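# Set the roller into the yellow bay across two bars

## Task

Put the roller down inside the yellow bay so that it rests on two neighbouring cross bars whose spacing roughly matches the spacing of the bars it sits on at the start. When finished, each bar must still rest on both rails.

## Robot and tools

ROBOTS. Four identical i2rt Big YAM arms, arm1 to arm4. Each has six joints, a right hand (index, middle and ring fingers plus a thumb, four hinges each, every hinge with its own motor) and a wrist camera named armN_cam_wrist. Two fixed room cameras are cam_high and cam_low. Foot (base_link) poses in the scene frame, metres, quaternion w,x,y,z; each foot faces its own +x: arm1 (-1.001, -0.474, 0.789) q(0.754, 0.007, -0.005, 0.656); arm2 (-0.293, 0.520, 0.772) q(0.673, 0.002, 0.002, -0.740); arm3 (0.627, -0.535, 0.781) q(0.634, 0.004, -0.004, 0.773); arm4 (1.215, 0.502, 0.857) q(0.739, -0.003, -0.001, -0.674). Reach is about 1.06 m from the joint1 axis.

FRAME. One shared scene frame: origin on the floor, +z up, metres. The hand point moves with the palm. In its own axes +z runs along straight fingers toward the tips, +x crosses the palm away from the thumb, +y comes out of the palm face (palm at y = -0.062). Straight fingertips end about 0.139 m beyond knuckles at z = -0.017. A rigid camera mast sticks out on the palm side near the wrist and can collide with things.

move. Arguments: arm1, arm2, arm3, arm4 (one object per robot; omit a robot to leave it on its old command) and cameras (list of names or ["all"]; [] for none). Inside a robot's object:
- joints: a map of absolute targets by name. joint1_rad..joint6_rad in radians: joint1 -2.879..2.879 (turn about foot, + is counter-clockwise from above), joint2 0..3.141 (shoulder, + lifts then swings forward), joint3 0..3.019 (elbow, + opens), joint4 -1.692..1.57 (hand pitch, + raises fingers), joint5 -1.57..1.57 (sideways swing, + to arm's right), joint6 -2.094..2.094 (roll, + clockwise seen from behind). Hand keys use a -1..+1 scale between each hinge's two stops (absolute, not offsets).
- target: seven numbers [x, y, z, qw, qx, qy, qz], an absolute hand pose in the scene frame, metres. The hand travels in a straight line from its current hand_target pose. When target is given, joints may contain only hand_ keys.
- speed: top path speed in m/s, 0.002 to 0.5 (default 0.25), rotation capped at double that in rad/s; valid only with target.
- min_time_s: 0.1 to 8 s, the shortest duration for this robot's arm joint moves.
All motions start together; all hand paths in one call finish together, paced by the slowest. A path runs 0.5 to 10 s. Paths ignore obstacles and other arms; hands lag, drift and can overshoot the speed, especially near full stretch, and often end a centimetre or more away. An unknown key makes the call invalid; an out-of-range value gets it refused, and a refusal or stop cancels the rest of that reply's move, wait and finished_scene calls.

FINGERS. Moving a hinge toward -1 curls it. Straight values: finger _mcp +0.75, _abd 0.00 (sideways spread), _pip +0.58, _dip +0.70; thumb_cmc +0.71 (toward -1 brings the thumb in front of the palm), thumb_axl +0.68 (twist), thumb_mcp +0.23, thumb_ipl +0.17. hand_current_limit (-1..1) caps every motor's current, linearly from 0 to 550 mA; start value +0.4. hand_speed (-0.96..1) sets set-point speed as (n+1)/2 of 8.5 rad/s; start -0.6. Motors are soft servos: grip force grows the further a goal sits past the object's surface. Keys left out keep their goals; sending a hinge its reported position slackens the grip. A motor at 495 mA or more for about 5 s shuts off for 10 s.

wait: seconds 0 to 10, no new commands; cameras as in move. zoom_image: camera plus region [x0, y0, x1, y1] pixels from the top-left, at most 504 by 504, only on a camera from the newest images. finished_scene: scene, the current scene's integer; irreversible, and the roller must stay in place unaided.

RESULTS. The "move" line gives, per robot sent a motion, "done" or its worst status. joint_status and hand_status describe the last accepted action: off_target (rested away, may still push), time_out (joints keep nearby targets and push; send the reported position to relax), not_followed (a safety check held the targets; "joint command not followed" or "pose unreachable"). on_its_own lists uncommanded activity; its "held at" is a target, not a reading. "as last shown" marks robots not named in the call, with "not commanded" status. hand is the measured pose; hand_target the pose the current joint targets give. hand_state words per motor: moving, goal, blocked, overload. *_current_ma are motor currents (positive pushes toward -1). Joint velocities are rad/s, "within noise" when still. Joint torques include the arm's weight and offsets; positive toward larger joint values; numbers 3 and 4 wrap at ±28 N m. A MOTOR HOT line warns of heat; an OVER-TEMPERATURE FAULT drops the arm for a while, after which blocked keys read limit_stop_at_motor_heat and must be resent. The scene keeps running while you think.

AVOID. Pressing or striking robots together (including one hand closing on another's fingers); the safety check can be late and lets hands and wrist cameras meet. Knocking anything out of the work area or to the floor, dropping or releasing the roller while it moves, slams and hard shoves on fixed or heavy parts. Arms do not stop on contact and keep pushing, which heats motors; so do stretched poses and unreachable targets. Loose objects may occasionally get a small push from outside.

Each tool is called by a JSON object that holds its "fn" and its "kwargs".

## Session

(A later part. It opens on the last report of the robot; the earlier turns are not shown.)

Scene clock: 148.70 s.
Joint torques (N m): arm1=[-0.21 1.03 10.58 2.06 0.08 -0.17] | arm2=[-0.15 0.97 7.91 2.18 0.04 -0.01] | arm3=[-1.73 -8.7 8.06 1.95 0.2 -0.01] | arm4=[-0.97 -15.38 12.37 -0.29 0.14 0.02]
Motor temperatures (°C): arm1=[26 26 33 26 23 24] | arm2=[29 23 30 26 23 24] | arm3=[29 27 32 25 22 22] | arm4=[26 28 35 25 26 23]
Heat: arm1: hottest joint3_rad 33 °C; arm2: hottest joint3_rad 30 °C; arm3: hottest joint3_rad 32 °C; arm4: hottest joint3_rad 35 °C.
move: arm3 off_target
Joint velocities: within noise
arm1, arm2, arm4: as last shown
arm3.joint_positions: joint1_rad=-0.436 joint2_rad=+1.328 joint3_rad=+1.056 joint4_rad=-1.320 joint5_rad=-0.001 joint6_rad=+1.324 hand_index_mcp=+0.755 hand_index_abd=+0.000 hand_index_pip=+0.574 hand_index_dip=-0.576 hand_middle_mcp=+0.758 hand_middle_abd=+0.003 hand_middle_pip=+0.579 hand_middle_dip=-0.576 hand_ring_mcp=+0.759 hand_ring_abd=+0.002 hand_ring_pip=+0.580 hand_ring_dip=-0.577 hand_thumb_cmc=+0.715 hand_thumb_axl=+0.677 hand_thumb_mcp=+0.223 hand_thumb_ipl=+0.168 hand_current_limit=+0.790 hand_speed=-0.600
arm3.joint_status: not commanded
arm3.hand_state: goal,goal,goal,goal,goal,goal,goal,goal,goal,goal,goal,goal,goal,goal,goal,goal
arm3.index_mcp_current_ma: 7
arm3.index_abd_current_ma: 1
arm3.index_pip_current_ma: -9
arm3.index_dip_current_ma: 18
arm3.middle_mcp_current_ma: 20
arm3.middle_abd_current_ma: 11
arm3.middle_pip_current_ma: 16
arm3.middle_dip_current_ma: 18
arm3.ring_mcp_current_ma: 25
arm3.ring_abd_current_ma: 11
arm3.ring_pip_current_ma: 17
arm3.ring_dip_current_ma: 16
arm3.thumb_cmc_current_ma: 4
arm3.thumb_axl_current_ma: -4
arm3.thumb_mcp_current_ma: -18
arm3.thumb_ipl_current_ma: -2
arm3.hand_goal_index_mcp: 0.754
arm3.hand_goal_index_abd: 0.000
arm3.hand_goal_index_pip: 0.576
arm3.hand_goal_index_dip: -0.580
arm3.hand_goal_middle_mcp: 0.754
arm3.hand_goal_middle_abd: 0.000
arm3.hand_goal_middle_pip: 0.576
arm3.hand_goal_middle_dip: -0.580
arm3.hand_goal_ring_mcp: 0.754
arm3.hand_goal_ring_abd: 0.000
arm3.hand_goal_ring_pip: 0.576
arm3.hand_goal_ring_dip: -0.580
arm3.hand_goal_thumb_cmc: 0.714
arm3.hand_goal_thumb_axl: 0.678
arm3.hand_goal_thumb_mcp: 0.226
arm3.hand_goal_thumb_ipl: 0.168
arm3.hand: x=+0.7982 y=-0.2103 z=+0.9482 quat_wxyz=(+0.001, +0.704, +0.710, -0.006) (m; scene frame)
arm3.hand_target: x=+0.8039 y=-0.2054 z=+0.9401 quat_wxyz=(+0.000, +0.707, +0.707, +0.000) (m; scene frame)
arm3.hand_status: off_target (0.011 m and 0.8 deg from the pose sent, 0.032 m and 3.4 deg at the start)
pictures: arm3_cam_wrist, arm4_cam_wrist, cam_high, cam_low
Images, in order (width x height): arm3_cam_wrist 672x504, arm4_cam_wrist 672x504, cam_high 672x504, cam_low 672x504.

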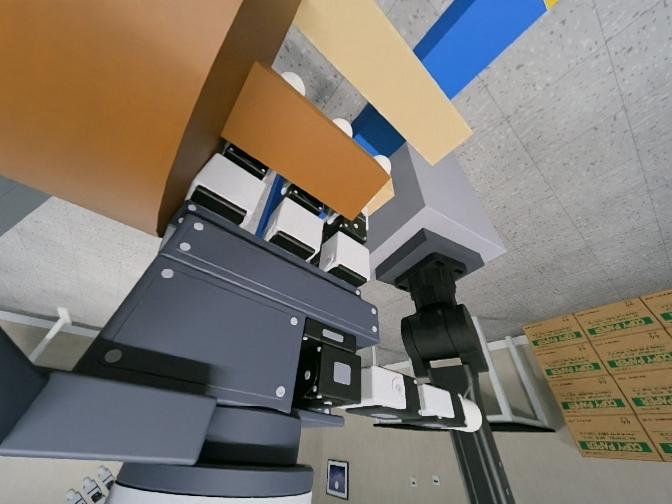

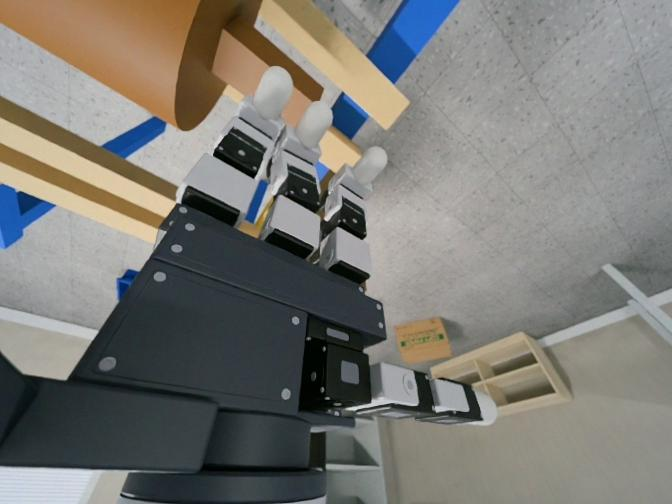

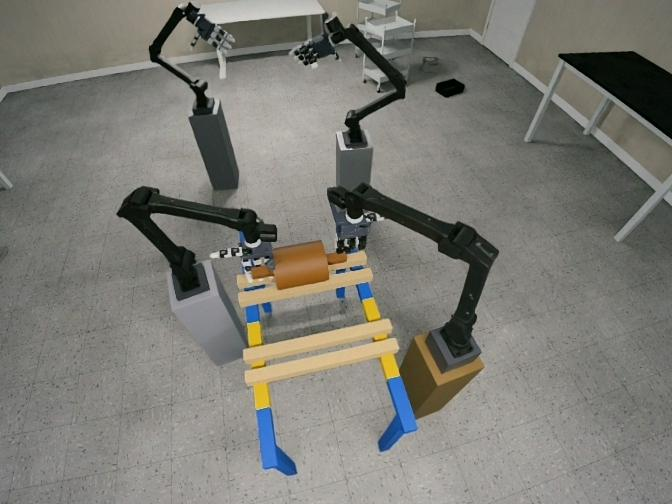

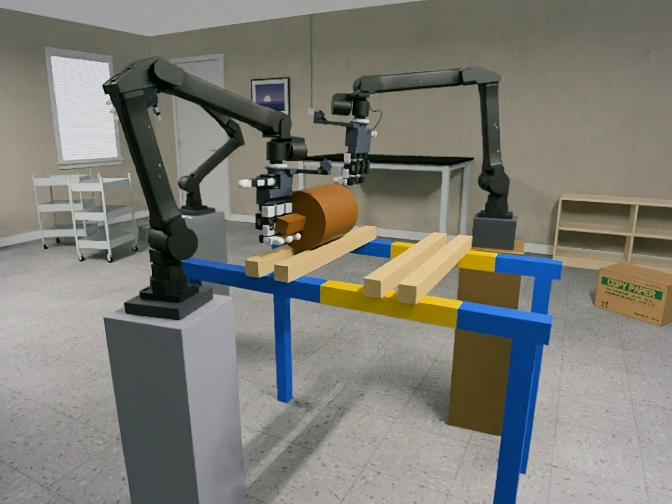

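{"fn": "move", "kwargs": {"arm3": {"target": [0.802, -0.208, 0.928, 0, 0.7071, 0.7071, 0], "speed": 0.05}, "arm4": {"target": [0.785, 0.200, 1.075, 0, 0.7071, -0.7071, 0], "speed": 0.15}}}

{"fn": "move", "kwargs": {"arm3": {"joints": {"hand_index_mcp": 0.72, "hand_middle_mcp": 0.72, "hand_ring_mcp": 0.72, "hand_index_pip": 0.54, "hand_middle_pip": 0.54, "hand_ring_pip": 0.54, "hand_index_dip": -0.64, "hand_middle_dip": -0.64, "hand_ring_dip": -0.64}}, "arm4": {"target": [0.785, 0.197, 0.937, 0, 0.7071, -0.7071, 0], "speed": 0.12}, "cameras": ["cam_low", "cam_high", "arm3_cam_wrist", "arm4_cam_wrist"]}}

{"fn": "zoom_image", "kwargs": {"camera": "cam_low", "region": [220, 140, 420, 280]}}

Scene clock: 152.20 s.
Joint torques (N m): arm1=[-0.15 1.2 10.54 2.03 0.07 -0.17] | arm2=[-0.56 1.03 7.83 2.25 0.07 -0.03] | arm3=[-1.44 -8.64 7.77 1.54 0.2 0.02] | arm4=[0.38 -15.62 9.32 -0.53 0.06 0.18]
Motor temperatures (°C): arm1=[26 26 33 26 23 24] | arm2=[29 23 30 26 23 24] | arm3=[29 27 32 25 22 22] | arm4=[26 28 35 25 26 23]
Heat: arm1: hottest joint3_rad 33 °C; arm2: hottest joint3_rad 30 °C; arm3: hottest joint3_rad 32 °C; arm4: hottest joint3_rad 35 °C.
move: arm3 done; arm4 done
Joint velocities: within noise
arm1, arm2: as last shown
arm3.joint_positions: joint1_rad=-0.436 joint2_rad=+1.328 joint3_rad=+1.026 joint4_rad=-1.277 joint5_rad=-0.001 joint6_rad=+1.324 hand_index_mcp=+0.755 hand_index_abd=+0.000 hand_index_pip=+0.574 hand_index_dip=-0.576 hand_middle_mcp=+0.758 hand_middle_abd=+0.003 hand_middle_pip=+0.578 hand_middle_dip=-0.576 hand_ring_mcp=+0.759 hand_ring_abd=+0.002 hand_ring_pip=+0.579 hand_ring_dip=-0.577 hand_thumb_cmc=+0.715 hand_thumb_axl=+0.677 hand_thumb_mcp=+0.223 hand_thumb_ipl=+0.168 hand_current_limit=+0.790 hand_speed=-0.600
arm3.joint_status: not commanded
arm3.hand_state: goal,goal,goal,goal,goal,goal,goal,goal,goal,goal,goal,goal,goal,goal,goal,goal
arm3.index_mcp_current_ma: 7
arm3.index_abd_current_ma: 1
arm3.index_pip_current_ma: -9
arm3.index_dip_current_ma: 18
arm3.middle_mcp_current_ma: 20
arm3.middle_abd_current_ma: 11
arm3.middle_pip_current_ma: 11
arm3.middle_dip_current_ma: 18
arm3.ring_mcp_current_ma: 25
arm3.ring_abd_current_ma: 11
arm3.ring_pip_current_ma: 14
arm3.ring_dip_current_ma: 16
arm3.thumb_cmc_current_ma: 4
arm3.thumb_axl_current_ma: -4
arm3.thumb_mcp_current_ma: -18
arm3.thumb_ipl_current_ma: -2
arm3.hand_goal_index_mcp: 0.754
arm3.hand_goal_index_abd: 0.000
arm3.hand_goal_index_pip: 0.576
arm3.hand_goal_index_dip: -0.580
arm3.hand_goal_middle_mcp: 0.754
arm3.hand_goal_middle_abd: 0.000
arm3.hand_goal_middle_pip: 0.576
arm3.hand_goal_middle_dip: -0.580
arm3.hand_goal_ring_mcp: 0.754
arm3.hand_goal_ring_abd: 0.000
arm3.hand_goal_ring_pip: 0.576
arm3.hand_goal_ring_dip: -0.580
arm3.hand_goal_thumb_cmc: 0.714
arm3.hand_goal_thumb_axl: 0.678
arm3.hand_goal_thumb_mcp: 0.226
arm3.hand_goal_thumb_ipl: 0.168
arm3.hand: x=+0.7983 y=-0.2100 z=+0.9374 quat_wxyz=(-0.003, +0.704, +0.710, +0.000) (m; scene frame)
arm3.hand_target: x=+0.8019 y=-0.2083 z=+0.9282 quat_wxyz=(+0.000, +0.707, +0.707, +0.000) (m; scene frame)
arm3.hand_status: done (0.010 m and 0.5 deg from the pose sent, 0.021 m and 0.8 deg at the start)
arm4.joint_positions: joint1_rad=-0.916 joint2_rad=+1.598 joint3_rad=+1.475 joint4_rad=-1.453 joint5_rad=+0.005 joint6_rad=+0.741 hand_index_mcp=+0.754 hand_index_abd=+0.000 hand_index_pip=+0.574 hand_index_dip=-0.577 hand_middle_mcp=+0.755 hand_middle_abd=-0.216 hand_middle_pip=+0.578 hand_middle_dip=-0.577 hand_ring_mcp=+0.755 hand_ring_abd=-0.003 hand_ring_pip=+0.579 hand_ring_dip=-0.576 hand_thumb_cmc=+0.715 hand_thumb_axl=+0.677 hand_thumb_mcp=+0.223 hand_thumb_ipl=+0.168 hand_current_limit=+0.790 hand_speed=-0.600
arm4.joint_status: not commanded
arm4.hand_state: goal,goal,goal,goal,goal,goal,goal,goal,goal,goal,goal,goal,goal,goal,goal,goal
arm4.index_mcp_current_ma: 0
arm4.index_abd_current_ma: 0
arm4.index_pip_current_ma: -3
arm4.index_dip_current_ma: 5
arm4.middle_mcp_current_ma: 1
arm4.middle_abd_current_ma: 5
arm4.middle_pip_current_ma: 3
arm4.middle_dip_current_ma: 5
arm4.ring_mcp_current_ma: 2
arm4.ring_abd_current_ma: -4
arm4.ring_pip_current_ma: 4
arm4.ring_dip_current_ma: 6
arm4.thumb_cmc_current_ma: 1
arm4.thumb_axl_current_ma: -1
arm4.thumb_mcp_current_ma: -7
arm4.thumb_ipl_current_ma: 0
arm4.hand_goal_index_mcp: 0.754
arm4.hand_goal_index_abd: 0.000
arm4.hand_goal_index_pip: 0.576
arm4.hand_goal_index_dip: -0.580
arm4.hand_goal_middle_mcp: 0.754
arm4.hand_goal_middle_abd: -0.220
arm4.hand_goal_middle_pip: 0.576
arm4.hand_goal_middle_dip: -0.580
arm4.hand_goal_ring_mcp: 0.754
arm4.hand_goal_ring_abd: 0.000
arm4.hand_goal_ring_pip: 0.576
arm4.hand_goal_ring_dip: -0.580
arm4.hand_goal_thumb_cmc: 0.714
arm4.hand_goal_thumb_axl: 0.678
arm4.hand_goal_thumb_mcp: 0.226
arm4.hand_goal_thumb_ipl: 0.168
arm4.hand: x=+0.7790 y=+0.2019 z=+1.0729 quat_wxyz=(+0.001, +0.709, -0.705, -0.001) (m; scene frame)
arm4.hand_target: x=+0.7850 y=+0.2000 z=+1.0749 quat_wxyz=(+0.000, +0.707, -0.707, +0.000) (m; scene frame)
arm4.hand_status: done (0.007 m and 0.4 deg from the pose sent, 0.091 m and 6.1 deg at the start)
pictures: none

Scene clock: 154.10 s.
Joint torques (N m): arm1=[-0.03 1.2 10.54 2.1 0.09 -0.17] | arm2=[-0.56 0.91 7.94 2.25 0.03 -0.06] | arm3=[-1.44 -8.59 7.88 1.51 0.32 0.02] | arm4=[0.73 -14.15 8.72 0.12 0.06 0.18]
Motor temperatures (°C): arm1=[26 26 33 26 23 24] | arm2=[29 23 30 26 23 24] | arm3=[29 27 32 25 22 22] | arm4=[26 28 35 25 26 23]
Heat: arm1: hottest joint3_rad 33 °C; arm2: hottest joint3_rad 30 °C; arm3: hottest joint3_rad 32 °C; arm4: hottest joint3_rad 35 °C.
move: arm3 done; arm4 done
Joint velocities: within noise
arm1, arm2: as last shown
arm3.joint_positions: joint1_rad=-0.436 joint2_rad=+1.328 joint3_rad=+1.025 joint4_rad=-1.277 joint5_rad=-0.004 joint6_rad=+1.324 hand_index_mcp=+0.734 hand_index_abd=+0.000 hand_index_pip=+0.543 hand_index_dip=-0.636 hand_middle_mcp=+0.737 hand_middle_abd=+0.003 hand_middle_pip=+0.543 hand_middle_dip=-0.636 hand_ring_mcp=+0.736 hand_ring_abd=+0.002 hand_ring_pip=+0.543 hand_ring_dip=-0.637 hand_thumb_cmc=+0.715 hand_thumb_axl=+0.677 hand_thumb_mcp=+0.223 hand_thumb_ipl=+0.168 hand_current_limit=+0.790 hand_speed=-0.600
arm3.joint_status: all done
arm3.hand_state: goal,goal,goal,goal,goal,goal,goal,goal,goal,goal,goal,goal,goal,goal,goal,goal
arm3.index_mcp_current_ma: 76
arm3.index_abd_current_ma: 1
arm3.index_pip_current_ma: 15
arm3.index_dip_current_ma: 18
arm3.middle_mcp_current_ma: 88
arm3.middle_abd_current_ma: 11
arm3.middle_pip_current_ma: 13
arm3.middle_dip_current_ma: 18
arm3.ring_mcp_current_ma: 84
arm3.ring_abd_current_ma: 11
arm3.ring_pip_current_ma: 17
arm3.ring_dip_current_ma: 16
arm3.thumb_cmc_current_ma: 4
arm3.thumb_axl_current_ma: -4
arm3.thumb_mcp_current_ma: -18
arm3.thumb_ipl_current_ma: -2
arm3.hand_goal_index_mcp: 0.720
arm3.hand_goal_index_abd: 0.000
arm3.hand_goal_index_pip: 0.540
arm3.hand_goal_index_dip: -0.640
arm3.hand_goal_middle_mcp: 0.720
arm3.hand_goal_middle_abd: 0.000
arm3.hand_goal_middle_pip: 0.540
arm3.hand_goal_middle_dip: -0.640
arm3.hand_goal_ring_mcp: 0.720
arm3.hand_goal_ring_abd: 0.000
arm3.hand_goal_ring_pip: 0.540
arm3.hand_goal_ring_dip: -0.640
arm3.hand_goal_thumb_cmc: 0.714
arm3.hand_goal_thumb_axl: 0.678
arm3.hand_goal_thumb_mcp: 0.226
arm3.hand_goal_thumb_ipl: 0.168
arm3.hand: x=+0.7977 y=-0.2100 z=+0.9367 quat_wxyz=(-0.004, +0.704, +0.710, -0.001) (m; scene frame)
arm3.hand_target: x=+0.8019 y=-0.2083 z=+0.9282 quat_wxyz=(+0.000, +0.707, +0.707, +0.000) (m; scene frame)
arm3.hand_status: not commanded
arm4.joint_positions: joint1_rad=-0.916 joint2_rad=+1.682 joint3_rad=+1.227 joint4_rad=-1.117 joint5_rad=+0.005 joint6_rad=+0.744 hand_index_mcp=+0.754 hand_index_abd=+0.000 hand_index_pip=+0.574 hand_index_dip=-0.577 hand_middle_mcp=+0.755 hand_middle_abd=-0.216 hand_middle_pip=+0.578 hand_middle_dip=-0.577 hand_ring_mcp=+0.755 hand_ring_abd=-0.003 hand_ring_pip=+0.579 hand_ring_dip=-0.576 hand_thumb_cmc=+0.715 hand_thumb_axl=+0.677 hand_thumb_mcp=+0.223 hand_thumb_ipl=+0.168 hand_current_limit=+0.790 hand_speed=-0.600
arm4.joint_status: not commanded
arm4.hand_state: goal,goal,goal,goal,goal,goal,goal,goal,goal,goal,goal,goal,goal,goal,goal,goal
arm4.index_mcp_current_ma: 0
arm4.index_abd_current_ma: 0
arm4.index_pip_current_ma: -3
arm4.index_dip_current_ma: 5
arm4.middle_mcp_current_ma: 1
arm4.middle_abd_current_ma: 5
arm4.middle_pip_current_ma: 3
arm4.middle_dip_current_ma: 5
arm4.ring_mcp_current_ma: 2
arm4.ring_abd_current_ma: -4
arm4.ring_pip_current_ma: 4
arm4.ring_dip_current_ma: 6
arm4.thumb_cmc_current_ma: 1
arm4.thumb_axl_current_ma: -1
arm4.thumb_mcp_current_ma: -7
arm4.thumb_ipl_current_ma: 0
arm4.hand_goal_index_mcp: 0.754
arm4.hand_goal_index_abd: 0.000
arm4.hand_goal_index_pip: 0.576
arm4.hand_goal_index_dip: -0.580
arm4.hand_goal_middle_mcp: 0.754
arm4.hand_goal_middle_abd: -0.220
arm4.hand_goal_middle_pip: 0.576
arm4.hand_goal_middle_dip: -0.580
arm4.hand_goal_ring_mcp: 0.754
arm4.hand_goal_ring_abd: 0.000
arm4.hand_goal_ring_pip: 0.576
arm4.hand_goal_ring_dip: -0.580
arm4.hand_goal_thumb_cmc: 0.714
arm4.hand_goal_thumb_axl: 0.678
arm4.hand_goal_thumb_mcp: 0.226
arm4.hand_goal_thumb_ipl: 0.168
arm4.hand: x=+0.7813 y=+0.2036 z=+0.9442 quat_wxyz=(+0.003, +0.708, -0.706, -0.001) (m; scene frame)
arm4.hand_target: x=+0.7852 y=+0.1971 z=+0.9370 quat_wxyz=(+0.000, +0.707, -0.707, +0.000) (m; scene frame)
arm4.hand_status: done (0.010 m and 0.4 deg from the pose sent, 0.136 m and 0.4 deg at the start)
pictures: arm3_cam_wrist, arm4_cam_wrist, cam_high, cam_low
Images, in order (width x height): arm3_cam_wrist 672x504, arm4_cam_wrist 672x504, cam_high 672x504, cam_low 672x504.

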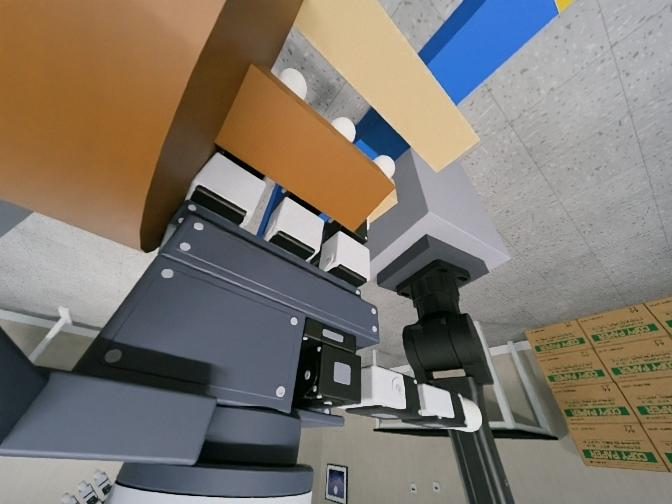

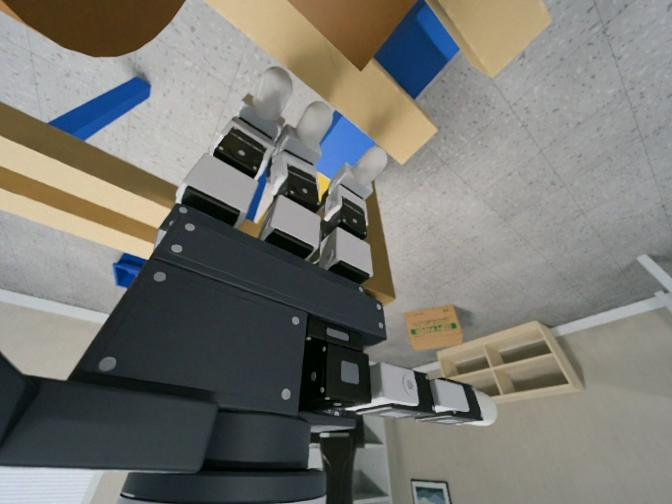

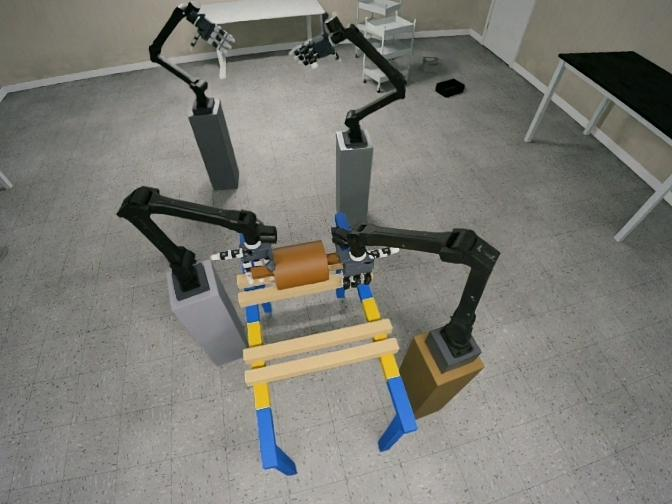

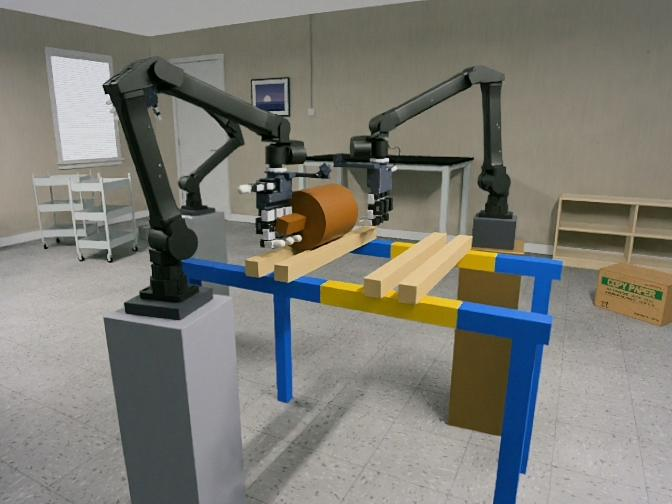

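Scaled by 2.520 from the camera's 672x504 image, which has a finer 960x720 frame.

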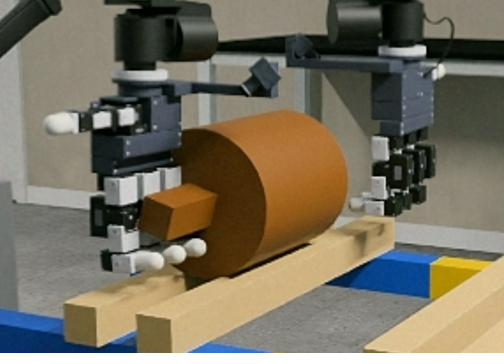

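{"fn": "move", "kwargs": {"arm4": {"target": [0.690, 0.200, 0.944, 0, 0.7071, -0.7071, 0], "speed": 0.07}, "cameras": ["cam_low", "cam_high", "arm3_cam_wrist", "arm4_cam_wrist"]}}

{"fn": "zoom_image", "kwargs": {"camera": "cam_high", "region": [220, 210, 400, 310]}}

Scene clock: 156.67 s.
Joint torques (N m): arm1=[-0.15 0.97 10.61 2.06 0.07 -0.16] | arm2=[-0.85 1.2 8.01 2.25 0.07 -0.01] | arm3=[-1.49 -8.64 7.88 1.47 0.32 0.02] | arm4=[-1.49 -16.09 12.11 -0.55 0.11 -0.12]
Motor temperatures (°C): arm1=[26 26 33 26 23 24] | arm2=[29 23 30 26 23 24] | arm3=[29 27 32 25 22 22] | arm4=[26 28 35 25 26 23]
Heat: arm1: hottest joint3_rad 33 °C; arm2: hottest joint3_rad 30 °C; arm3: hottest joint3_rad 32 °C; arm4: hottest joint3_rad 35 °C.
move: arm4 off_target
Joint velocities: within noise
arm1, arm2, arm3: as last shown
arm3.joint_positions: joint1_rad=-0.436 joint2_rad=+1.328 joint3_rad=+1.025 joint4_rad=-1.277 joint5_rad=-0.004 joint6_rad=+1.324 hand_index_mcp=+0.734 hand_index_abd=+0.000 hand_index_pip=+0.543 hand_index_dip=-0.636 hand_middle_mcp=+0.736 hand_middle_abd=+0.003 hand_middle_pip=+0.543 hand_middle_dip=-0.636 hand_ring_mcp=+0.736 hand_ring_abd=+0.002 hand_ring_pip=+0.543 hand_ring_dip=-0.637 hand_thumb_cmc=+0.715 hand_thumb_axl=+0.677 hand_thumb_mcp=+0.223 hand_thumb_ipl=+0.168 hand_current_limit=+0.790 hand_speed=-0.600
arm3.index_mcp_current_ma: 75
arm3.middle_mcp_current_ma: 87
arm3.ring_mcp_current_ma: 83
arm4.joint_positions: joint1_rad=-1.012 joint2_rad=+1.834 joint3_rad=+1.435 joint4_rad=-1.186 joint5_rad=+0.005 joint6_rad=+0.654 hand_index_mcp=+0.754 hand_index_abd=+0.000 hand_index_pip=+0.574 hand_index_dip=-0.577 hand_middle_mcp=+0.755 hand_middle_abd=-0.216 hand_middle_pip=+0.578 hand_middle_dip=-0.577 hand_ring_mcp=+0.755 hand_ring_abd=-0.003 hand_ring_pip=+0.579 hand_ring_dip=-0.576 hand_thumb_cmc=+0.715 hand_thumb_axl=+0.677 hand_thumb_mcp=+0.223 hand_thumb_ipl=+0.168 hand_current_limit=+0.790 hand_speed=-0.600
arm4.joint_status: not commanded
arm4.hand_state: goal,goal,goal,goal,goal,goal,goal,goal,goal,goal,goal,goal,goal,goal,goal,goal
arm4.index_mcp_current_ma: 0
arm4.index_abd_current_ma: 0
arm4.index_pip_current_ma: -3
arm4.index_dip_current_ma: 5
arm4.middle_mcp_current_ma: 1
arm4.middle_abd_current_ma: 5
arm4.middle_pip_current_ma: 3
arm4.middle_dip_current_ma: 5
arm4.ring_mcp_current_ma: 1
arm4.ring_abd_current_ma: -4
arm4.ring_pip_current_ma: 4
arm4.ring_dip_current_ma: 6
arm4.thumb_cmc_current_ma: 1
arm4.thumb_axl_current_ma: -1
arm4.thumb_mcp_current_ma: -7
arm4.thumb_ipl_current_ma: 0
arm4.hand_goal_index_mcp: 0.754
arm4.hand_goal_index_abd: 0.000
arm4.hand_goal_index_pip: 0.576
arm4.hand_goal_index_dip: -0.580
arm4.hand_goal_middle_mcp: 0.754
arm4.hand_goal_middle_abd: -0.220
arm4.hand_goal_middle_pip: 0.576
arm4.hand_goal_middle_dip: -0.580
arm4.hand_goal_ring_mcp: 0.754
arm4.hand_goal_ring_abd: 0.000
arm4.hand_goal_ring_pip: 0.576
arm4.hand_goal_ring_dip: -0.580
arm4.hand_goal_thumb_cmc: 0.714
arm4.hand_goal_thumb_axl: 0.678
arm4.hand_goal_thumb_mcp: 0.226
arm4.hand_goal_thumb_ipl: 0.168
arm4.hand: x=+0.7047 y=+0.2027 z=+0.9418 quat_wxyz=(-0.004, +0.706, -0.708, +0.000) (m; scene frame)
arm4.hand_target: x=+0.6903 y=+0.2004 z=+0.9441 quat_wxyz=(+0.000, +0.707, -0.707, +0.000) (m; scene frame)
arm4.hand_status: off_target (0.015 m and 0.5 deg from the pose sent, 0.091 m and 0.4 deg at the start)
pictures: arm3_cam_wrist, arm4_cam_wrist, cam_high, cam_low
Images, in order (width x height): arm3_cam_wrist 672x504, arm4_cam_wrist 672x504, cam_high 672x504, cam_low 672x504.

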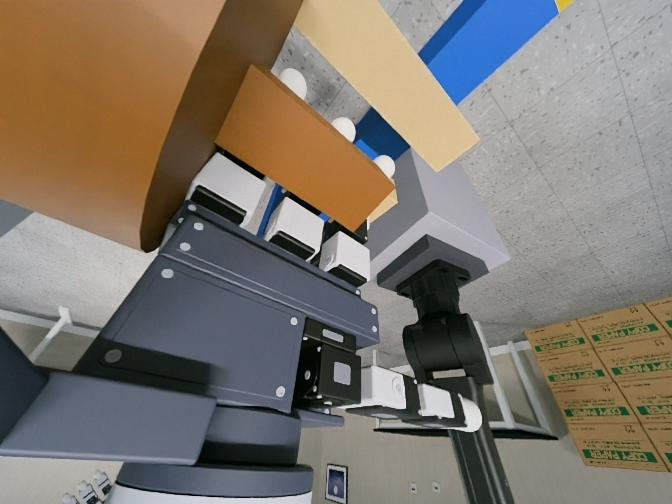

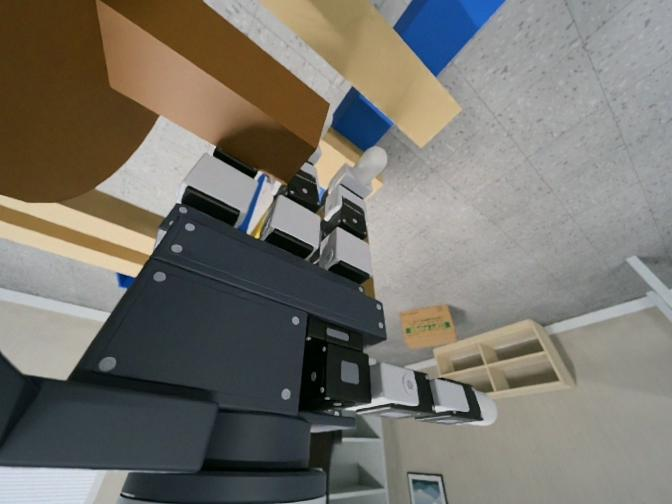

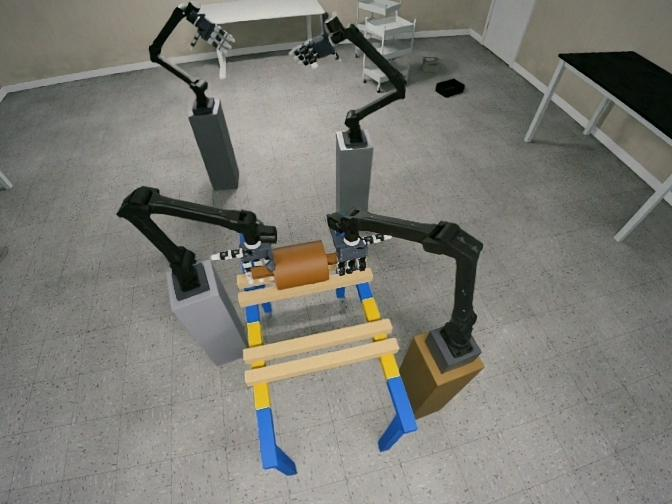

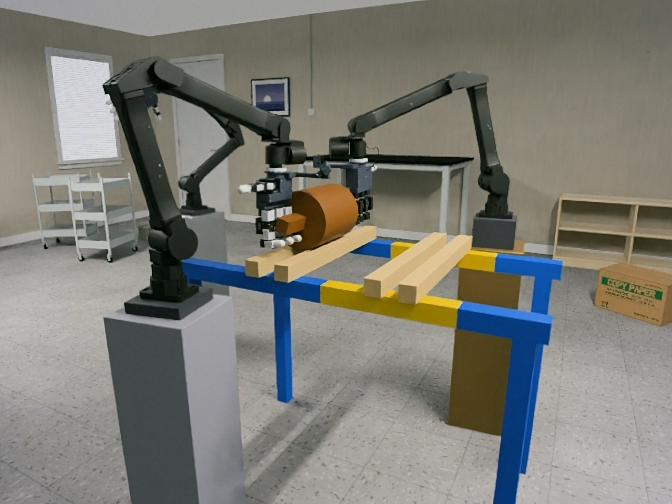

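Scaled by 2.800 from the camera's 672x504 image, which has a finer 960x720 frame.

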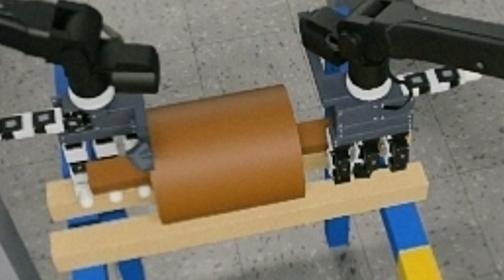

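{"fn": "move", "kwargs": {"arm4": {"target": [0.688, 0.193, 0.945, 0, 0.7071, -0.7071, 0], "speed": 0.05, "joints": {"hand_index_mcp": 0.72, "hand_middle_mcp": 0.72, "hand_ring_mcp": 0.72, "hand_index_pip": 0.54, "hand_middle_pip": 0.54, "hand_ring_pip": 0.54, "hand_index_dip": -0.66, "hand_middle_dip": -0.66, "hand_ring_dip": -0.66}}, "cameras": ["arm4_cam_wrist"]}}

{"fn": "move", "kwargs": {"arm4": {"target": [0.682, 0.190, 1.01, 0.035, 0.706, -0.706, -0.006], "speed": 0.05}, "arm3": {"target": [0.805, -0.200, 0.985, -0.020, 0.707, 0.707, 0.020], "speed": 0.05}, "cameras": ["cam_low", "arm3_cam_wrist", "arm4_cam_wrist"]}}

{"fn": "zoom_image", "kwargs": {"camera": "cam_low", "region": [220, 140, 420, 280]}}

Scene clock: 158.47 s.
Joint torques (N m): arm1=[0.03 1.14 10.55 2.11 0.09 -0.17] | arm2=[-0.44 1.03 8.01 2.14 0.06 -0.01] | arm3=[-1.44 -8.53 7.88 1.52 0.32 0.03] | arm4=[-0.85 -16.15 12.78 -0.21 0.19 -0.04]
Motor temperatures (°C): arm1=[26 26 33 26 23 24] | arm2=[29 23 30 26 23 24] | arm3=[29 27 32 24 22 22] | arm4=[26 28 35 25 26 23]
Heat: arm1: hottest joint3_rad 33 °C; arm2: hottest joint3_rad 30 °C; arm3: hottest joint3_rad 32 °C; arm4: hottest joint3_rad 35 °C.
move: arm4 off_target
Joint velocities: within noise
arm1, arm2, arm3: as last shown
arm3.joint_positions: joint1_rad=-0.436 joint2_rad=+1.328 joint3_rad=+1.025 joint4_rad=-1.277 joint5_rad=-0.004 joint6_rad=+1.324 hand_index_mcp=+0.734 hand_index_abd=+0.000 hand_index_pip=+0.543 hand_index_dip=-0.636 hand_middle_mcp=+0.736 hand_middle_abd=+0.003 hand_middle_pip=+0.543 hand_middle_dip=-0.636 hand_ring_mcp=+0.735 hand_ring_abd=+0.002 hand_ring_pip=+0.543 hand_ring_dip=-0.637 hand_thumb_cmc=+0.715 hand_thumb_axl=+0.677 hand_thumb_mcp=+0.223 hand_thumb_ipl=+0.168 hand_current_limit=+0.790 hand_speed=-0.600
arm3.index_mcp_current_ma: 73
arm3.middle_mcp_current_ma: 85
arm3.ring_mcp_current_ma: 81
arm4.joint_positions: joint1_rad=-1.012 joint2_rad=+1.845 joint3_rad=+1.449 joint4_rad=-1.204 joint5_rad=+0.002 joint6_rad=+0.653 hand_index_mcp=+0.722 hand_index_abd=+0.000 hand_index_pip=+0.543 hand_index_dip=-0.656 hand_middle_mcp=+0.722 hand_middle_abd=-0.216 hand_middle_pip=+0.543 hand_middle_dip=-0.657 hand_ring_mcp=+0.725 hand_ring_abd=-0.003 hand_ring_pip=+0.543 hand_ring_dip=-0.656 hand_thumb_cmc=+0.715 hand_thumb_axl=+0.677 hand_thumb_mcp=+0.223 hand_thumb_ipl=+0.168 hand_current_limit=+0.790 hand_speed=-0.600
arm4.joint_status: all done
arm4.hand_state: goal,goal,goal,goal,goal,goal,goal,goal,goal,goal,goal,goal,goal,goal,goal,goal
arm4.index_mcp_current_ma: 2
arm4.index_abd_current_ma: 0
arm4.index_pip_current_ma: 4
arm4.index_dip_current_ma: 5
arm4.middle_mcp_current_ma: 3
arm4.middle_abd_current_ma: 5
arm4.middle_pip_current_ma: 4
arm4.middle_dip_current_ma: 5
arm4.ring_mcp_current_ma: 9
arm4.ring_abd_current_ma: -4
arm4.ring_pip_current_ma: 4
arm4.ring_dip_current_ma: 6
arm4.thumb_cmc_current_ma: 1
arm4.thumb_axl_current_ma: -1
arm4.thumb_mcp_current_ma: -7
arm4.thumb_ipl_current_ma: 0
arm4.hand_goal_index_mcp: 0.720
arm4.hand_goal_index_abd: 0.000
arm4.hand_goal_index_pip: 0.540
arm4.hand_goal_index_dip: -0.660
arm4.hand_goal_middle_mcp: 0.720
arm4.hand_goal_middle_abd: -0.220
arm4.hand_goal_middle_pip: 0.540
arm4.hand_goal_middle_dip: -0.660
arm4.hand_goal_ring_mcp: 0.720
arm4.hand_goal_ring_abd: 0.000
arm4.hand_goal_ring_pip: 0.540
arm4.hand_goal_ring_dip: -0.660
arm4.hand_goal_thumb_cmc: 0.714
arm4.hand_goal_thumb_axl: 0.678
arm4.hand_goal_thumb_mcp: 0.226
arm4.hand_goal_thumb_ipl: 0.168
arm4.hand: x=+0.7044 y=+0.2018 z=+0.9403 quat_wxyz=(-0.011, +0.706, -0.708, +0.002) (m; scene frame)
arm4.hand_target: x=+0.6886 y=+0.1935 z=+0.9452 quat_wxyz=(+0.000, +0.707, -0.707, +0.000) (m; scene frame)
arm4.hand_status: off_target (0.019 m and 1.3 deg from the pose sent, 0.020 m and 0.5 deg at the start)
pictures: arm4_cam_wrist
Images, in order (width x height): arm4_cam_wrist 672x504.

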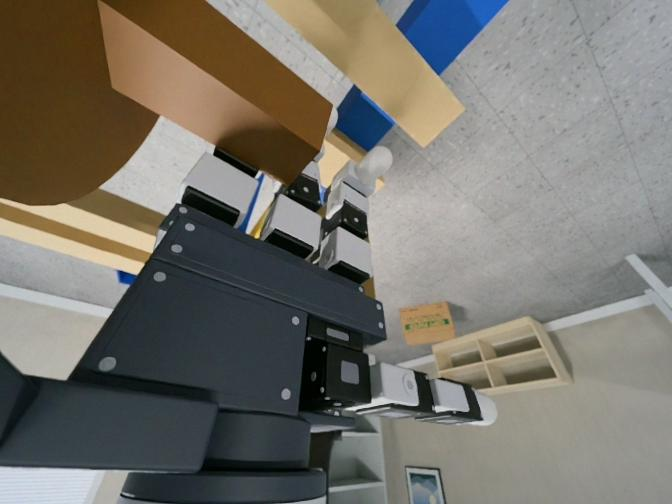

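Scene clock: 160.27 s.
Joint torques (N m): arm1=[0.09 1.26 10.55 2.11 0.1 -0.16] | arm2=[-0.85 0.91 8.08 2.09 0.07 -0.02] | arm3=[-2.2 -11.05 14.35 -0.17 -0.03 -0.02] | arm4=[-0.97 -23.18 14.71 -0.75 0.2 -0.05]
Motor temperatures (°C): arm1=[26 26 33 26 23 24] | arm2=[29 23 30 26 23 24] | arm3=[29 27 32 24 22 22] | arm4=[26 28 35 25 26 23]
Heat: arm1: hottest joint3_rad 33 °C; arm2: hottest joint3_rad 30 °C; arm3: hottest joint3_rad 32 °C; arm4: hottest joint3_rad 35 °C.
move: arm3 off_target; arm4 off_target
Joint velocities: within noise
arm1.joint_positions: joint1_rad=-0.343 joint2_rad=+0.627 joint3_rad=+1.324 joint4_rad=-1.323 joint5_rad=+0.005 joint6_rad=+1.171 hand_index_mcp=+0.754 hand_index_abd=+0.000 hand_index_pip=+0.577 hand_index_dip=+0.696 hand_middle_mcp=+0.754 hand_middle_abd=+0.000 hand_middle_pip=+0.577 hand_middle_dip=+0.696 hand_ring_mcp=+0.754 hand_ring_abd=+0.000 hand_ring_pip=+0.577 hand_ring_dip=+0.696 hand_thumb_cmc=+0.714 hand_thumb_axl=+0.677 hand_thumb_mcp=+0.226 hand_thumb_ipl=+0.168 hand_current_limit=+0.400 hand_speed=-0.600
arm1.joint_status: not commanded
arm1.hand_state: goal,goal,goal,goal,goal,goal,goal,goal,goal,goal,goal,goal,goal,goal,goal,goal
arm1.index_mcp_current_ma: -1
arm1.index_abd_current_ma: 1
arm1.index_pip_current_ma: 3
arm1.index_dip_current_ma: 0
arm1.middle_mcp_current_ma: -1
arm1.middle_abd_current_ma: 1
arm1.middle_pip_current_ma: 3
arm1.middle_dip_current_ma: 0
arm1.ring_mcp_current_ma: -2
arm1.ring_abd_current_ma: 1
arm1.ring_pip_current_ma: 3
arm1.ring_dip_current_ma: 0
arm1.thumb_cmc_current_ma: 1
arm1.thumb_axl_current_ma: -3
arm1.thumb_mcp_current_ma: -2
arm1.thumb_ipl_current_ma: -1
arm1.hand_goal_index_mcp: 0.754
arm1.hand_goal_index_abd: 0.000
arm1.hand_goal_index_pip: 0.576
arm1.hand_goal_index_dip: 0.696
arm1.hand_goal_middle_mcp: 0.754
arm1.hand_goal_middle_abd: 0.000
arm1.hand_goal_middle_pip: 0.576
arm1.hand_goal_middle_dip: 0.696
arm1.hand_goal_ring_mcp: 0.754
arm1.hand_goal_ring_abd: 0.000
arm1.hand_goal_ring_pip: 0.576
arm1.hand_goal_ring_dip: 0.696
arm1.hand_goal_thumb_cmc: 0.714
arm1.hand_goal_thumb_axl: 0.678
arm1.hand_goal_thumb_mcp: 0.226
arm1.hand_goal_thumb_ipl: 0.168
arm1.hand: x=-0.8023 y=-0.2976 z=+1.3093 quat_wxyz=(-0.158, +0.655, +0.599, +0.433) (m; scene frame)
arm1.hand_target: x=-0.8032 y=-0.2995 z=+1.3223 quat_wxyz=(-0.162, +0.650, +0.594, +0.445) (m; scene frame)
arm1.hand_status: not commanded
arm2.joint_positions: joint1_rad=-0.310 joint2_rad=+0.624 joint3_rad=+1.365 joint4_rad=-1.216 joint5_rad=-0.015 joint6_rad=+1.060 hand_index_mcp=+0.755 hand_index_abd=+0.000 hand_index_pip=+0.577 hand_index_dip=+0.696 hand_middle_mcp=+0.755 hand_middle_abd=+0.000 hand_middle_pip=+0.577 hand_middle_dip=+0.696 hand_ring_mcp=+0.755 hand_ring_abd=+0.000 hand_ring_pip=+0.577 hand_ring_dip=+0.696 hand_thumb_cmc=+0.715 hand_thumb_axl=+0.677 hand_thumb_mcp=+0.226 hand_thumb_ipl=+0.168 hand_current_limit=+0.400 hand_speed=-0.600
arm2.joint_status: not commanded
arm2.hand_state: goal,goal,goal,goal,goal,goal,goal,goal,goal,goal,goal,goal,goal,goal,goal,goal
arm2.index_mcp_current_ma: 1
arm2.index_abd_current_ma: 0
arm2.index_pip_current_ma: 1
arm2.index_dip_current_ma: 0
arm2.middle_mcp_current_ma: 1
arm2.middle_abd_current_ma: 0
arm2.middle_pip_current_ma: 1
arm2.middle_dip_current_ma: 0
arm2.ring_mcp_current_ma: 1
arm2.ring_abd_current_ma: 0
arm2.ring_pip_current_ma: 1
arm2.ring_dip_current_ma: 0
arm2.thumb_cmc_current_ma: 1
arm2.thumb_axl_current_ma: -1
arm2.thumb_mcp_current_ma: 0
arm2.thumb_ipl_current_ma: 0
arm2.hand_goal_index_mcp: 0.754
arm2.hand_goal_index_abd: 0.000
arm2.hand_goal_index_pip: 0.576
arm2.hand_goal_index_dip: 0.696
arm2.hand_goal_middle_mcp: 0.754
arm2.hand_goal_middle_abd: 0.000
arm2.hand_goal_middle_pip: 0.576
arm2.hand_goal_middle_dip: 0.696
arm2.hand_goal_ring_mcp: 0.754
arm2.hand_goal_ring_abd: 0.000
arm2.hand_goal_ring_pip: 0.576
arm2.hand_goal_ring_dip: 0.696
arm2.hand_goal_thumb_cmc: 0.714
arm2.hand_goal_thumb_axl: 0.678
arm2.hand_goal_thumb_mcp: 0.226
arm2.hand_goal_thumb_ipl: 0.168
arm2.hand: x=-0.4747 y=+0.3036 z=+1.3413 quat_wxyz=(+0.490, +0.639, -0.568, +0.172) (m; scene frame)
arm2.hand_target: x=-0.4734 y=+0.3066 z=+1.3545 quat_wxyz=(+0.501, +0.633, -0.563, +0.176) (m; scene frame)
arm2.hand_status: not commanded
arm3.joint_positions: joint1_rad=-0.436 joint2_rad=+1.307 joint3_rad=+1.050 joint4_rad=-1.343 joint5_rad=-0.008 joint6_rad=+1.321 hand_index_mcp=+0.722 hand_index_abd=+0.000 hand_index_pip=+0.543 hand_index_dip=-0.636 hand_middle_mcp=+0.729 hand_middle_abd=-0.002 hand_middle_pip=+0.554 hand_middle_dip=-0.621 hand_ring_mcp=+0.724 hand_ring_abd=+0.000 hand_ring_pip=+0.545 hand_ring_dip=-0.635 hand_thumb_cmc=+0.715 hand_thumb_axl=+0.677 hand_thumb_mcp=+0.223 hand_thumb_ipl=+0.168 hand_current_limit=+0.790 hand_speed=-0.600
arm3.joint_status: not commanded
arm3.hand_state: goal,goal,goal,goal,goal,goal,goal,goal,goal,goal,goal,goal,goal,goal,goal,goal
arm3.index_mcp_current_ma: 10
arm3.index_abd_current_ma: 1
arm3.index_pip_current_ma: 15
arm3.index_dip_current_ma: 18
arm3.middle_mcp_current_ma: 47
arm3.middle_abd_current_ma: -11
arm3.middle_pip_current_ma: 68
arm3.middle_dip_current_ma: 94
arm3.ring_mcp_current_ma: 21
arm3.ring_abd_current_ma: 2
arm3.ring_pip_current_ma: 26
arm3.ring_dip_current_ma: 23
arm3.thumb_cmc_current_ma: 4
arm3.thumb_axl_current_ma: -4
arm3.thumb_mcp_current_ma: -18
arm3.thumb_ipl_current_ma: -2
arm3.hand_goal_index_mcp: 0.720
arm3.hand_goal_index_abd: 0.000
arm3.hand_goal_index_pip: 0.540
arm3.hand_goal_index_dip: -0.640
arm3.hand_goal_middle_mcp: 0.720
arm3.hand_goal_middle_abd: 0.000
arm3.hand_goal_middle_pip: 0.540
arm3.hand_goal_middle_dip: -0.640
arm3.hand_goal_ring_mcp: 0.720
arm3.hand_goal_ring_abd: 0.000
arm3.hand_goal_ring_pip: 0.540
arm3.hand_goal_ring_dip: -0.640
arm3.hand_goal_thumb_cmc: 0.714
arm3.hand_goal_thumb_axl: 0.678
arm3.hand_goal_thumb_mcp: 0.226
arm3.hand_goal_thumb_ipl: 0.168
arm3.hand: x=+0.7951 y=-0.2178 z=+0.9523 quat_wxyz=(+0.000, +0.703, +0.711, -0.011) (m; scene frame)
arm3.hand_target: x=+0.8045 y=-0.2019 z=+0.9849 quat_wxyz=(-0.020, +0.707, +0.707, +0.021) (m; scene frame)
arm3.hand_status: off_target (0.039 m and 4.3 deg from the pose sent, 0.050 m and 3.1 deg at the start)
arm4.joint_positions: joint1_rad=-1.012 joint2_rad=+1.841 joint3_rad=+1.475 joint4_rad=-1.250 joint5_rad=+0.005 joint6_rad=+0.653 hand_index_mcp=+0.722 hand_index_abd=+0.000 hand_index_pip=+0.543 hand_index_dip=-0.656 hand_middle_mcp=+0.727 hand_middle_abd=-0.205 hand_middle_pip=+0.547 hand_middle_dip=-0.652 hand_ring_mcp=+0.725 hand_ring_abd=-0.012 hand_ring_pip=+0.548 hand_ring_dip=-0.644 hand_thumb_cmc=+0.715 hand_thumb_axl=+0.677 hand_thumb_mcp=+0.223 hand_thumb_ipl=+0.168 hand_current_limit=+0.790 hand_speed=-0.600
arm4.joint_status: not commanded
arm4.hand_state: goal,goal,goal,goal,goal,goal,goal,goal,goal,goal,goal,goal,goal,goal,goal,goal
arm4.index_mcp_current_ma: 2
arm4.index_abd_current_ma: 0
arm4.index_pip_current_ma: 4
arm4.index_dip_current_ma: 5
arm4.middle_mcp_current_ma: 14
arm4.middle_abd_current_ma: 27
arm4.middle_pip_current_ma: 12
arm4.middle_dip_current_ma: 16
arm4.ring_mcp_current_ma: 9
arm4.ring_abd_current_ma: -22
arm4.ring_pip_current_ma: 15
arm4.ring_dip_current_ma: 35
arm4.thumb_cmc_current_ma: 1
arm4.thumb_axl_current_ma: -1
arm4.thumb_mcp_current_ma: -7
arm4.thumb_ipl_current_ma: 0
arm4.hand_goal_index_mcp: 0.720
arm4.hand_goal_index_abd: 0.000
arm4.hand_goal_index_pip: 0.540
arm4.hand_goal_index_dip: -0.660
arm4.hand_goal_middle_mcp: 0.720
arm4.hand_goal_middle_abd: -0.220
arm4.hand_goal_middle_pip: 0.540
arm4.hand_goal_middle_dip: -0.660
arm4.hand_goal_ring_mcp: 0.720
arm4.hand_goal_ring_abd: 0.000
arm4.hand_goal_ring_pip: 0.540
arm4.hand_goal_ring_dip: -0.660
arm4.hand_goal_thumb_cmc: 0.714
arm4.hand_goal_thumb_axl: 0.678
arm4.hand_goal_thumb_mcp: 0.226
arm4.hand_goal_thumb_ipl: 0.168
arm4.hand: x=+0.7052 y=+0.2031 z=+0.9508 quat_wxyz=(-0.020, +0.706, -0.708, +0.002) (m; scene frame)
arm4.hand_target: x=+0.6850 y=+0.1923 z=+1.0102 quat_wxyz=(+0.035, +0.707, -0.707, -0.007) (m; scene frame)
arm4.hand_status: off_target (0.065 m and 6.4 deg from the pose sent, 0.074 m and 5.4 deg at the start)
pictures: arm3_cam_wrist, arm4_cam_wrist, cam_low
Images, in order (width x height): arm3_cam_wrist 672x504, arm4_cam_wrist 672x504, cam_low 672x504.

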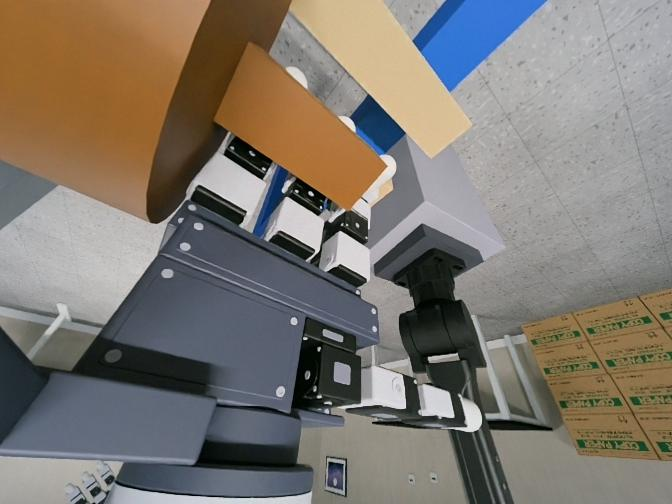

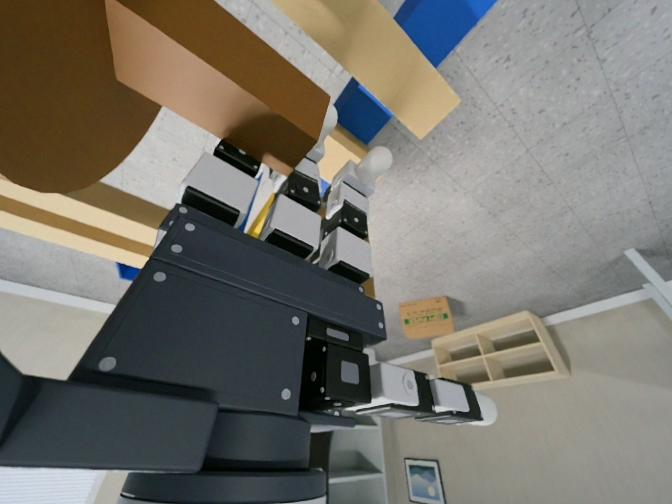

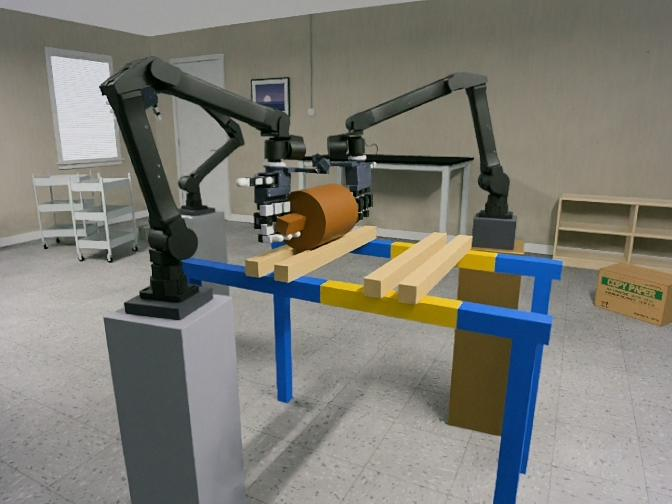

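Scaled by 2.520 from the camera's 672x504 image, which has a finer 960x720 frame.

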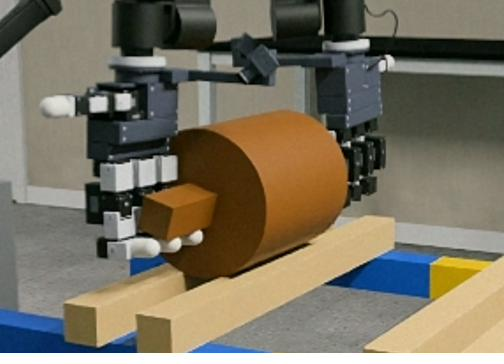

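{"fn": "move", "kwargs": {"arm4": {"target": [0.672, 0.190, 1.04, 0.045, 0.7055, -0.7055, -0.010], "speed": 0.05}, "arm3": {"target": [0.815, -0.198, 1.01, -0.030, 0.7065, 0.7065, 0.030], "speed": 0.05}, "cameras": ["cam_low", "arm4_cam_wrist"]}}

{"fn": "zoom_image", "kwargs": {"camera": "cam_low", "region": [220, 140, 420, 280]}}

Scene clock: 162.03 s.
Joint torques (N m): arm1=[-0.15 0.97 10.65 2.04 0.09 -0.17] | arm2=[0.15 1.03 7.94 2.19 0.07 -0.03] | arm3=[-2.73 -12.63 16.76 -0.66 0.45 0.05] | arm4=[-1.61 -24.64 17.1 -1.17 0.43 -0.09]
Motor temperatures (°C): arm1=[26 26 33 26 23 24] | arm2=[29 23 30 26 23 24] | arm3=[29 27 32 24 22 22] | arm4=[26 28 35 25 26 23]
Heat: arm1: hottest joint3_rad 33 °C; arm2: hottest joint3_rad 30 °C; arm3: hottest joint3_rad 32 °C; arm4: hottest joint3_rad 35 °C.
move: arm3 off_target; arm4 off_target
Joint velocities: within noise
arm1, arm2: as last shown
arm3.joint_positions: joint1_rad=-0.457 joint2_rad=+1.307 joint3_rad=+1.066 joint4_rad=-1.370 joint5_rad=-0.030 joint6_rad=+1.288 hand_index_mcp=+0.722 hand_index_abd=+0.000 hand_index_pip=+0.543 hand_index_dip=-0.636 hand_middle_mcp=+0.752 hand_middle_abd=-0.015 hand_middle_pip=+0.576 hand_middle_dip=-0.593 hand_ring_mcp=+0.740 hand_ring_abd=-0.005 hand_ring_pip=+0.565 hand_ring_dip=-0.618 hand_thumb_cmc=+0.715 hand_thumb_axl=+0.677 hand_thumb_mcp=+0.223 hand_thumb_ipl=+0.168 hand_current_limit=+0.790 hand_speed=-0.600
arm3.joint_status: not commanded
arm3.hand_state: goal,goal,goal,goal,blocked,goal,blocked,blocked,goal,goal,blocked,blocked,goal,goal,goal,goal
arm3.index_mcp_current_ma: 9
arm3.index_abd_current_ma: 1
arm3.index_pip_current_ma: 15
arm3.index_dip_current_ma: 18
arm3.middle_mcp_current_ma: 168
arm3.middle_abd_current_ma: -65
arm3.middle_pip_current_ma: 180
arm3.middle_dip_current_ma: 234
arm3.ring_mcp_current_ma: 105
arm3.ring_abd_current_ma: -21
arm3.ring_pip_current_ma: 126
arm3.ring_dip_current_ma: 110
arm3.thumb_cmc_current_ma: 4
arm3.thumb_axl_current_ma: -4
arm3.thumb_mcp_current_ma: -18
arm3.thumb_ipl_current_ma: -2
arm3.hand_goal_index_mcp: 0.720
arm3.hand_goal_index_abd: 0.000
arm3.hand_goal_index_pip: 0.540
arm3.hand_goal_index_dip: -0.640
arm3.hand_goal_middle_mcp: 0.720
arm3.hand_goal_middle_abd: 0.000
arm3.hand_goal_middle_pip: 0.540
arm3.hand_goal_middle_dip: -0.640
arm3.hand_goal_ring_mcp: 0.720
arm3.hand_goal_ring_abd: 0.000
arm3.hand_goal_ring_pip: 0.540
arm3.hand_goal_ring_dip: -0.640
arm3.hand_goal_thumb_cmc: 0.714
arm3.hand_goal_thumb_axl: 0.678
arm3.hand_goal_thumb_mcp: 0.226
arm3.hand_goal_thumb_ipl: 0.168
arm3.hand: x=+0.7984 y=-0.2189 z=+0.9564 quat_wxyz=(-0.007, +0.699, +0.715, -0.022) (m; scene frame)
arm3.hand_target: x=+0.8136 y=-0.2021 z=+1.0089 quat_wxyz=(-0.030, +0.707, +0.706, +0.031) (m; scene frame)
arm3.hand_status: off_target (0.060 m and 6.6 deg from the pose sent, 0.064 m and 5.9 deg at the start)
arm4.joint_positions: joint1_rad=-1.012 joint2_rad=+1.840 joint3_rad=+1.498 joint4_rad=-1.289 joint5_rad=+0.004 joint6_rad=+0.649 hand_index_mcp=+0.721 hand_index_abd=+0.000 hand_index_pip=+0.543 hand_index_dip=-0.656 hand_middle_mcp=+0.740 hand_middle_abd=-0.201 hand_middle_pip=+0.550 hand_middle_dip=-0.652 hand_ring_mcp=+0.729 hand_ring_abd=-0.038 hand_ring_pip=+0.569 hand_ring_dip=-0.611 hand_thumb_cmc=+0.715 hand_thumb_axl=+0.677 hand_thumb_mcp=+0.223 hand_thumb_ipl=+0.168 hand_current_limit=+0.790 hand_speed=-0.600
arm4.joint_status: not commanded
arm4.hand_state: goal,goal,goal,goal,blocked,goal,goal,goal,goal,blocked,blocked,blocked,goal,goal,goal,goal
arm4.index_mcp_current_ma: 2
arm4.index_abd_current_ma: 0
arm4.index_pip_current_ma: 4
arm4.index_dip_current_ma: 5
arm4.middle_mcp_current_ma: 52
arm4.middle_abd_current_ma: 38
arm4.middle_pip_current_ma: 20
arm4.middle_dip_current_ma: 16
arm4.ring_mcp_current_ma: 19
arm4.ring_abd_current_ma: -88
arm4.ring_pip_current_ma: 76
arm4.ring_dip_current_ma: 147
arm4.thumb_cmc_current_ma: 1
arm4.thumb_axl_current_ma: -1
arm4.thumb_mcp_current_ma: -7
arm4.thumb_ipl_current_ma: 0
arm4.hand_goal_index_mcp: 0.720
arm4.hand_goal_index_abd: 0.000
arm4.hand_goal_index_pip: 0.540
arm4.hand_goal_index_dip: -0.660
arm4.hand_goal_middle_mcp: 0.720
arm4.hand_goal_middle_abd: -0.220
arm4.hand_goal_middle_pip: 0.540
arm4.hand_goal_middle_dip: -0.660
arm4.hand_goal_ring_mcp: 0.720
arm4.hand_goal_ring_abd: 0.000
arm4.hand_goal_ring_pip: 0.540
arm4.hand_goal_ring_dip: -0.660
arm4.hand_goal_thumb_cmc: 0.714
arm4.hand_goal_thumb_axl: 0.678
arm4.hand_goal_thumb_mcp: 0.226
arm4.hand_goal_thumb_ipl: 0.168
arm4.hand: x=+0.7057 y=+0.2031 z=+0.9592 quat_wxyz=(-0.027, +0.707, -0.706, +0.004) (m; scene frame)
arm4.hand_target: x=+0.6778 y=+0.1942 z=+1.0400 quat_wxyz=(+0.045, +0.706, -0.707, -0.011) (m; scene frame)
arm4.hand_status: off_target (0.089 m and 8.4 deg from the pose sent, 0.096 m and 7.6 deg at the start)
pictures: arm4_cam_wrist, cam_low
Images, in order (width x height): arm4_cam_wrist 672x504, cam_low 672x504.

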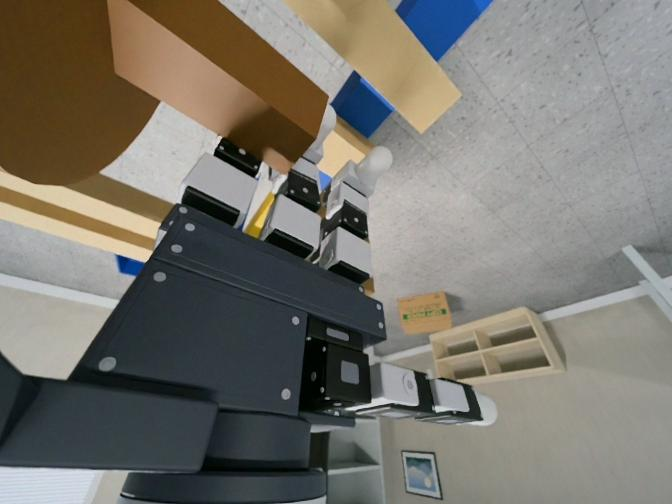

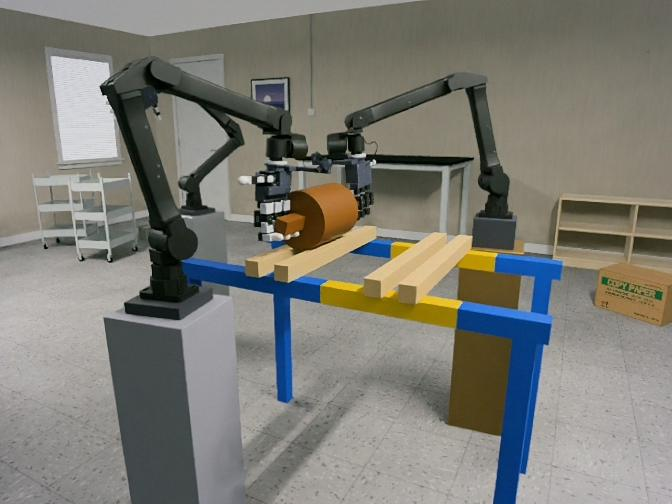

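Scaled by 2.520 from the camera's 672x504 image, which has a finer 960x720 frame.

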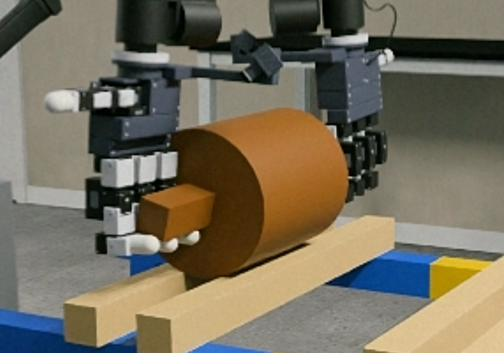

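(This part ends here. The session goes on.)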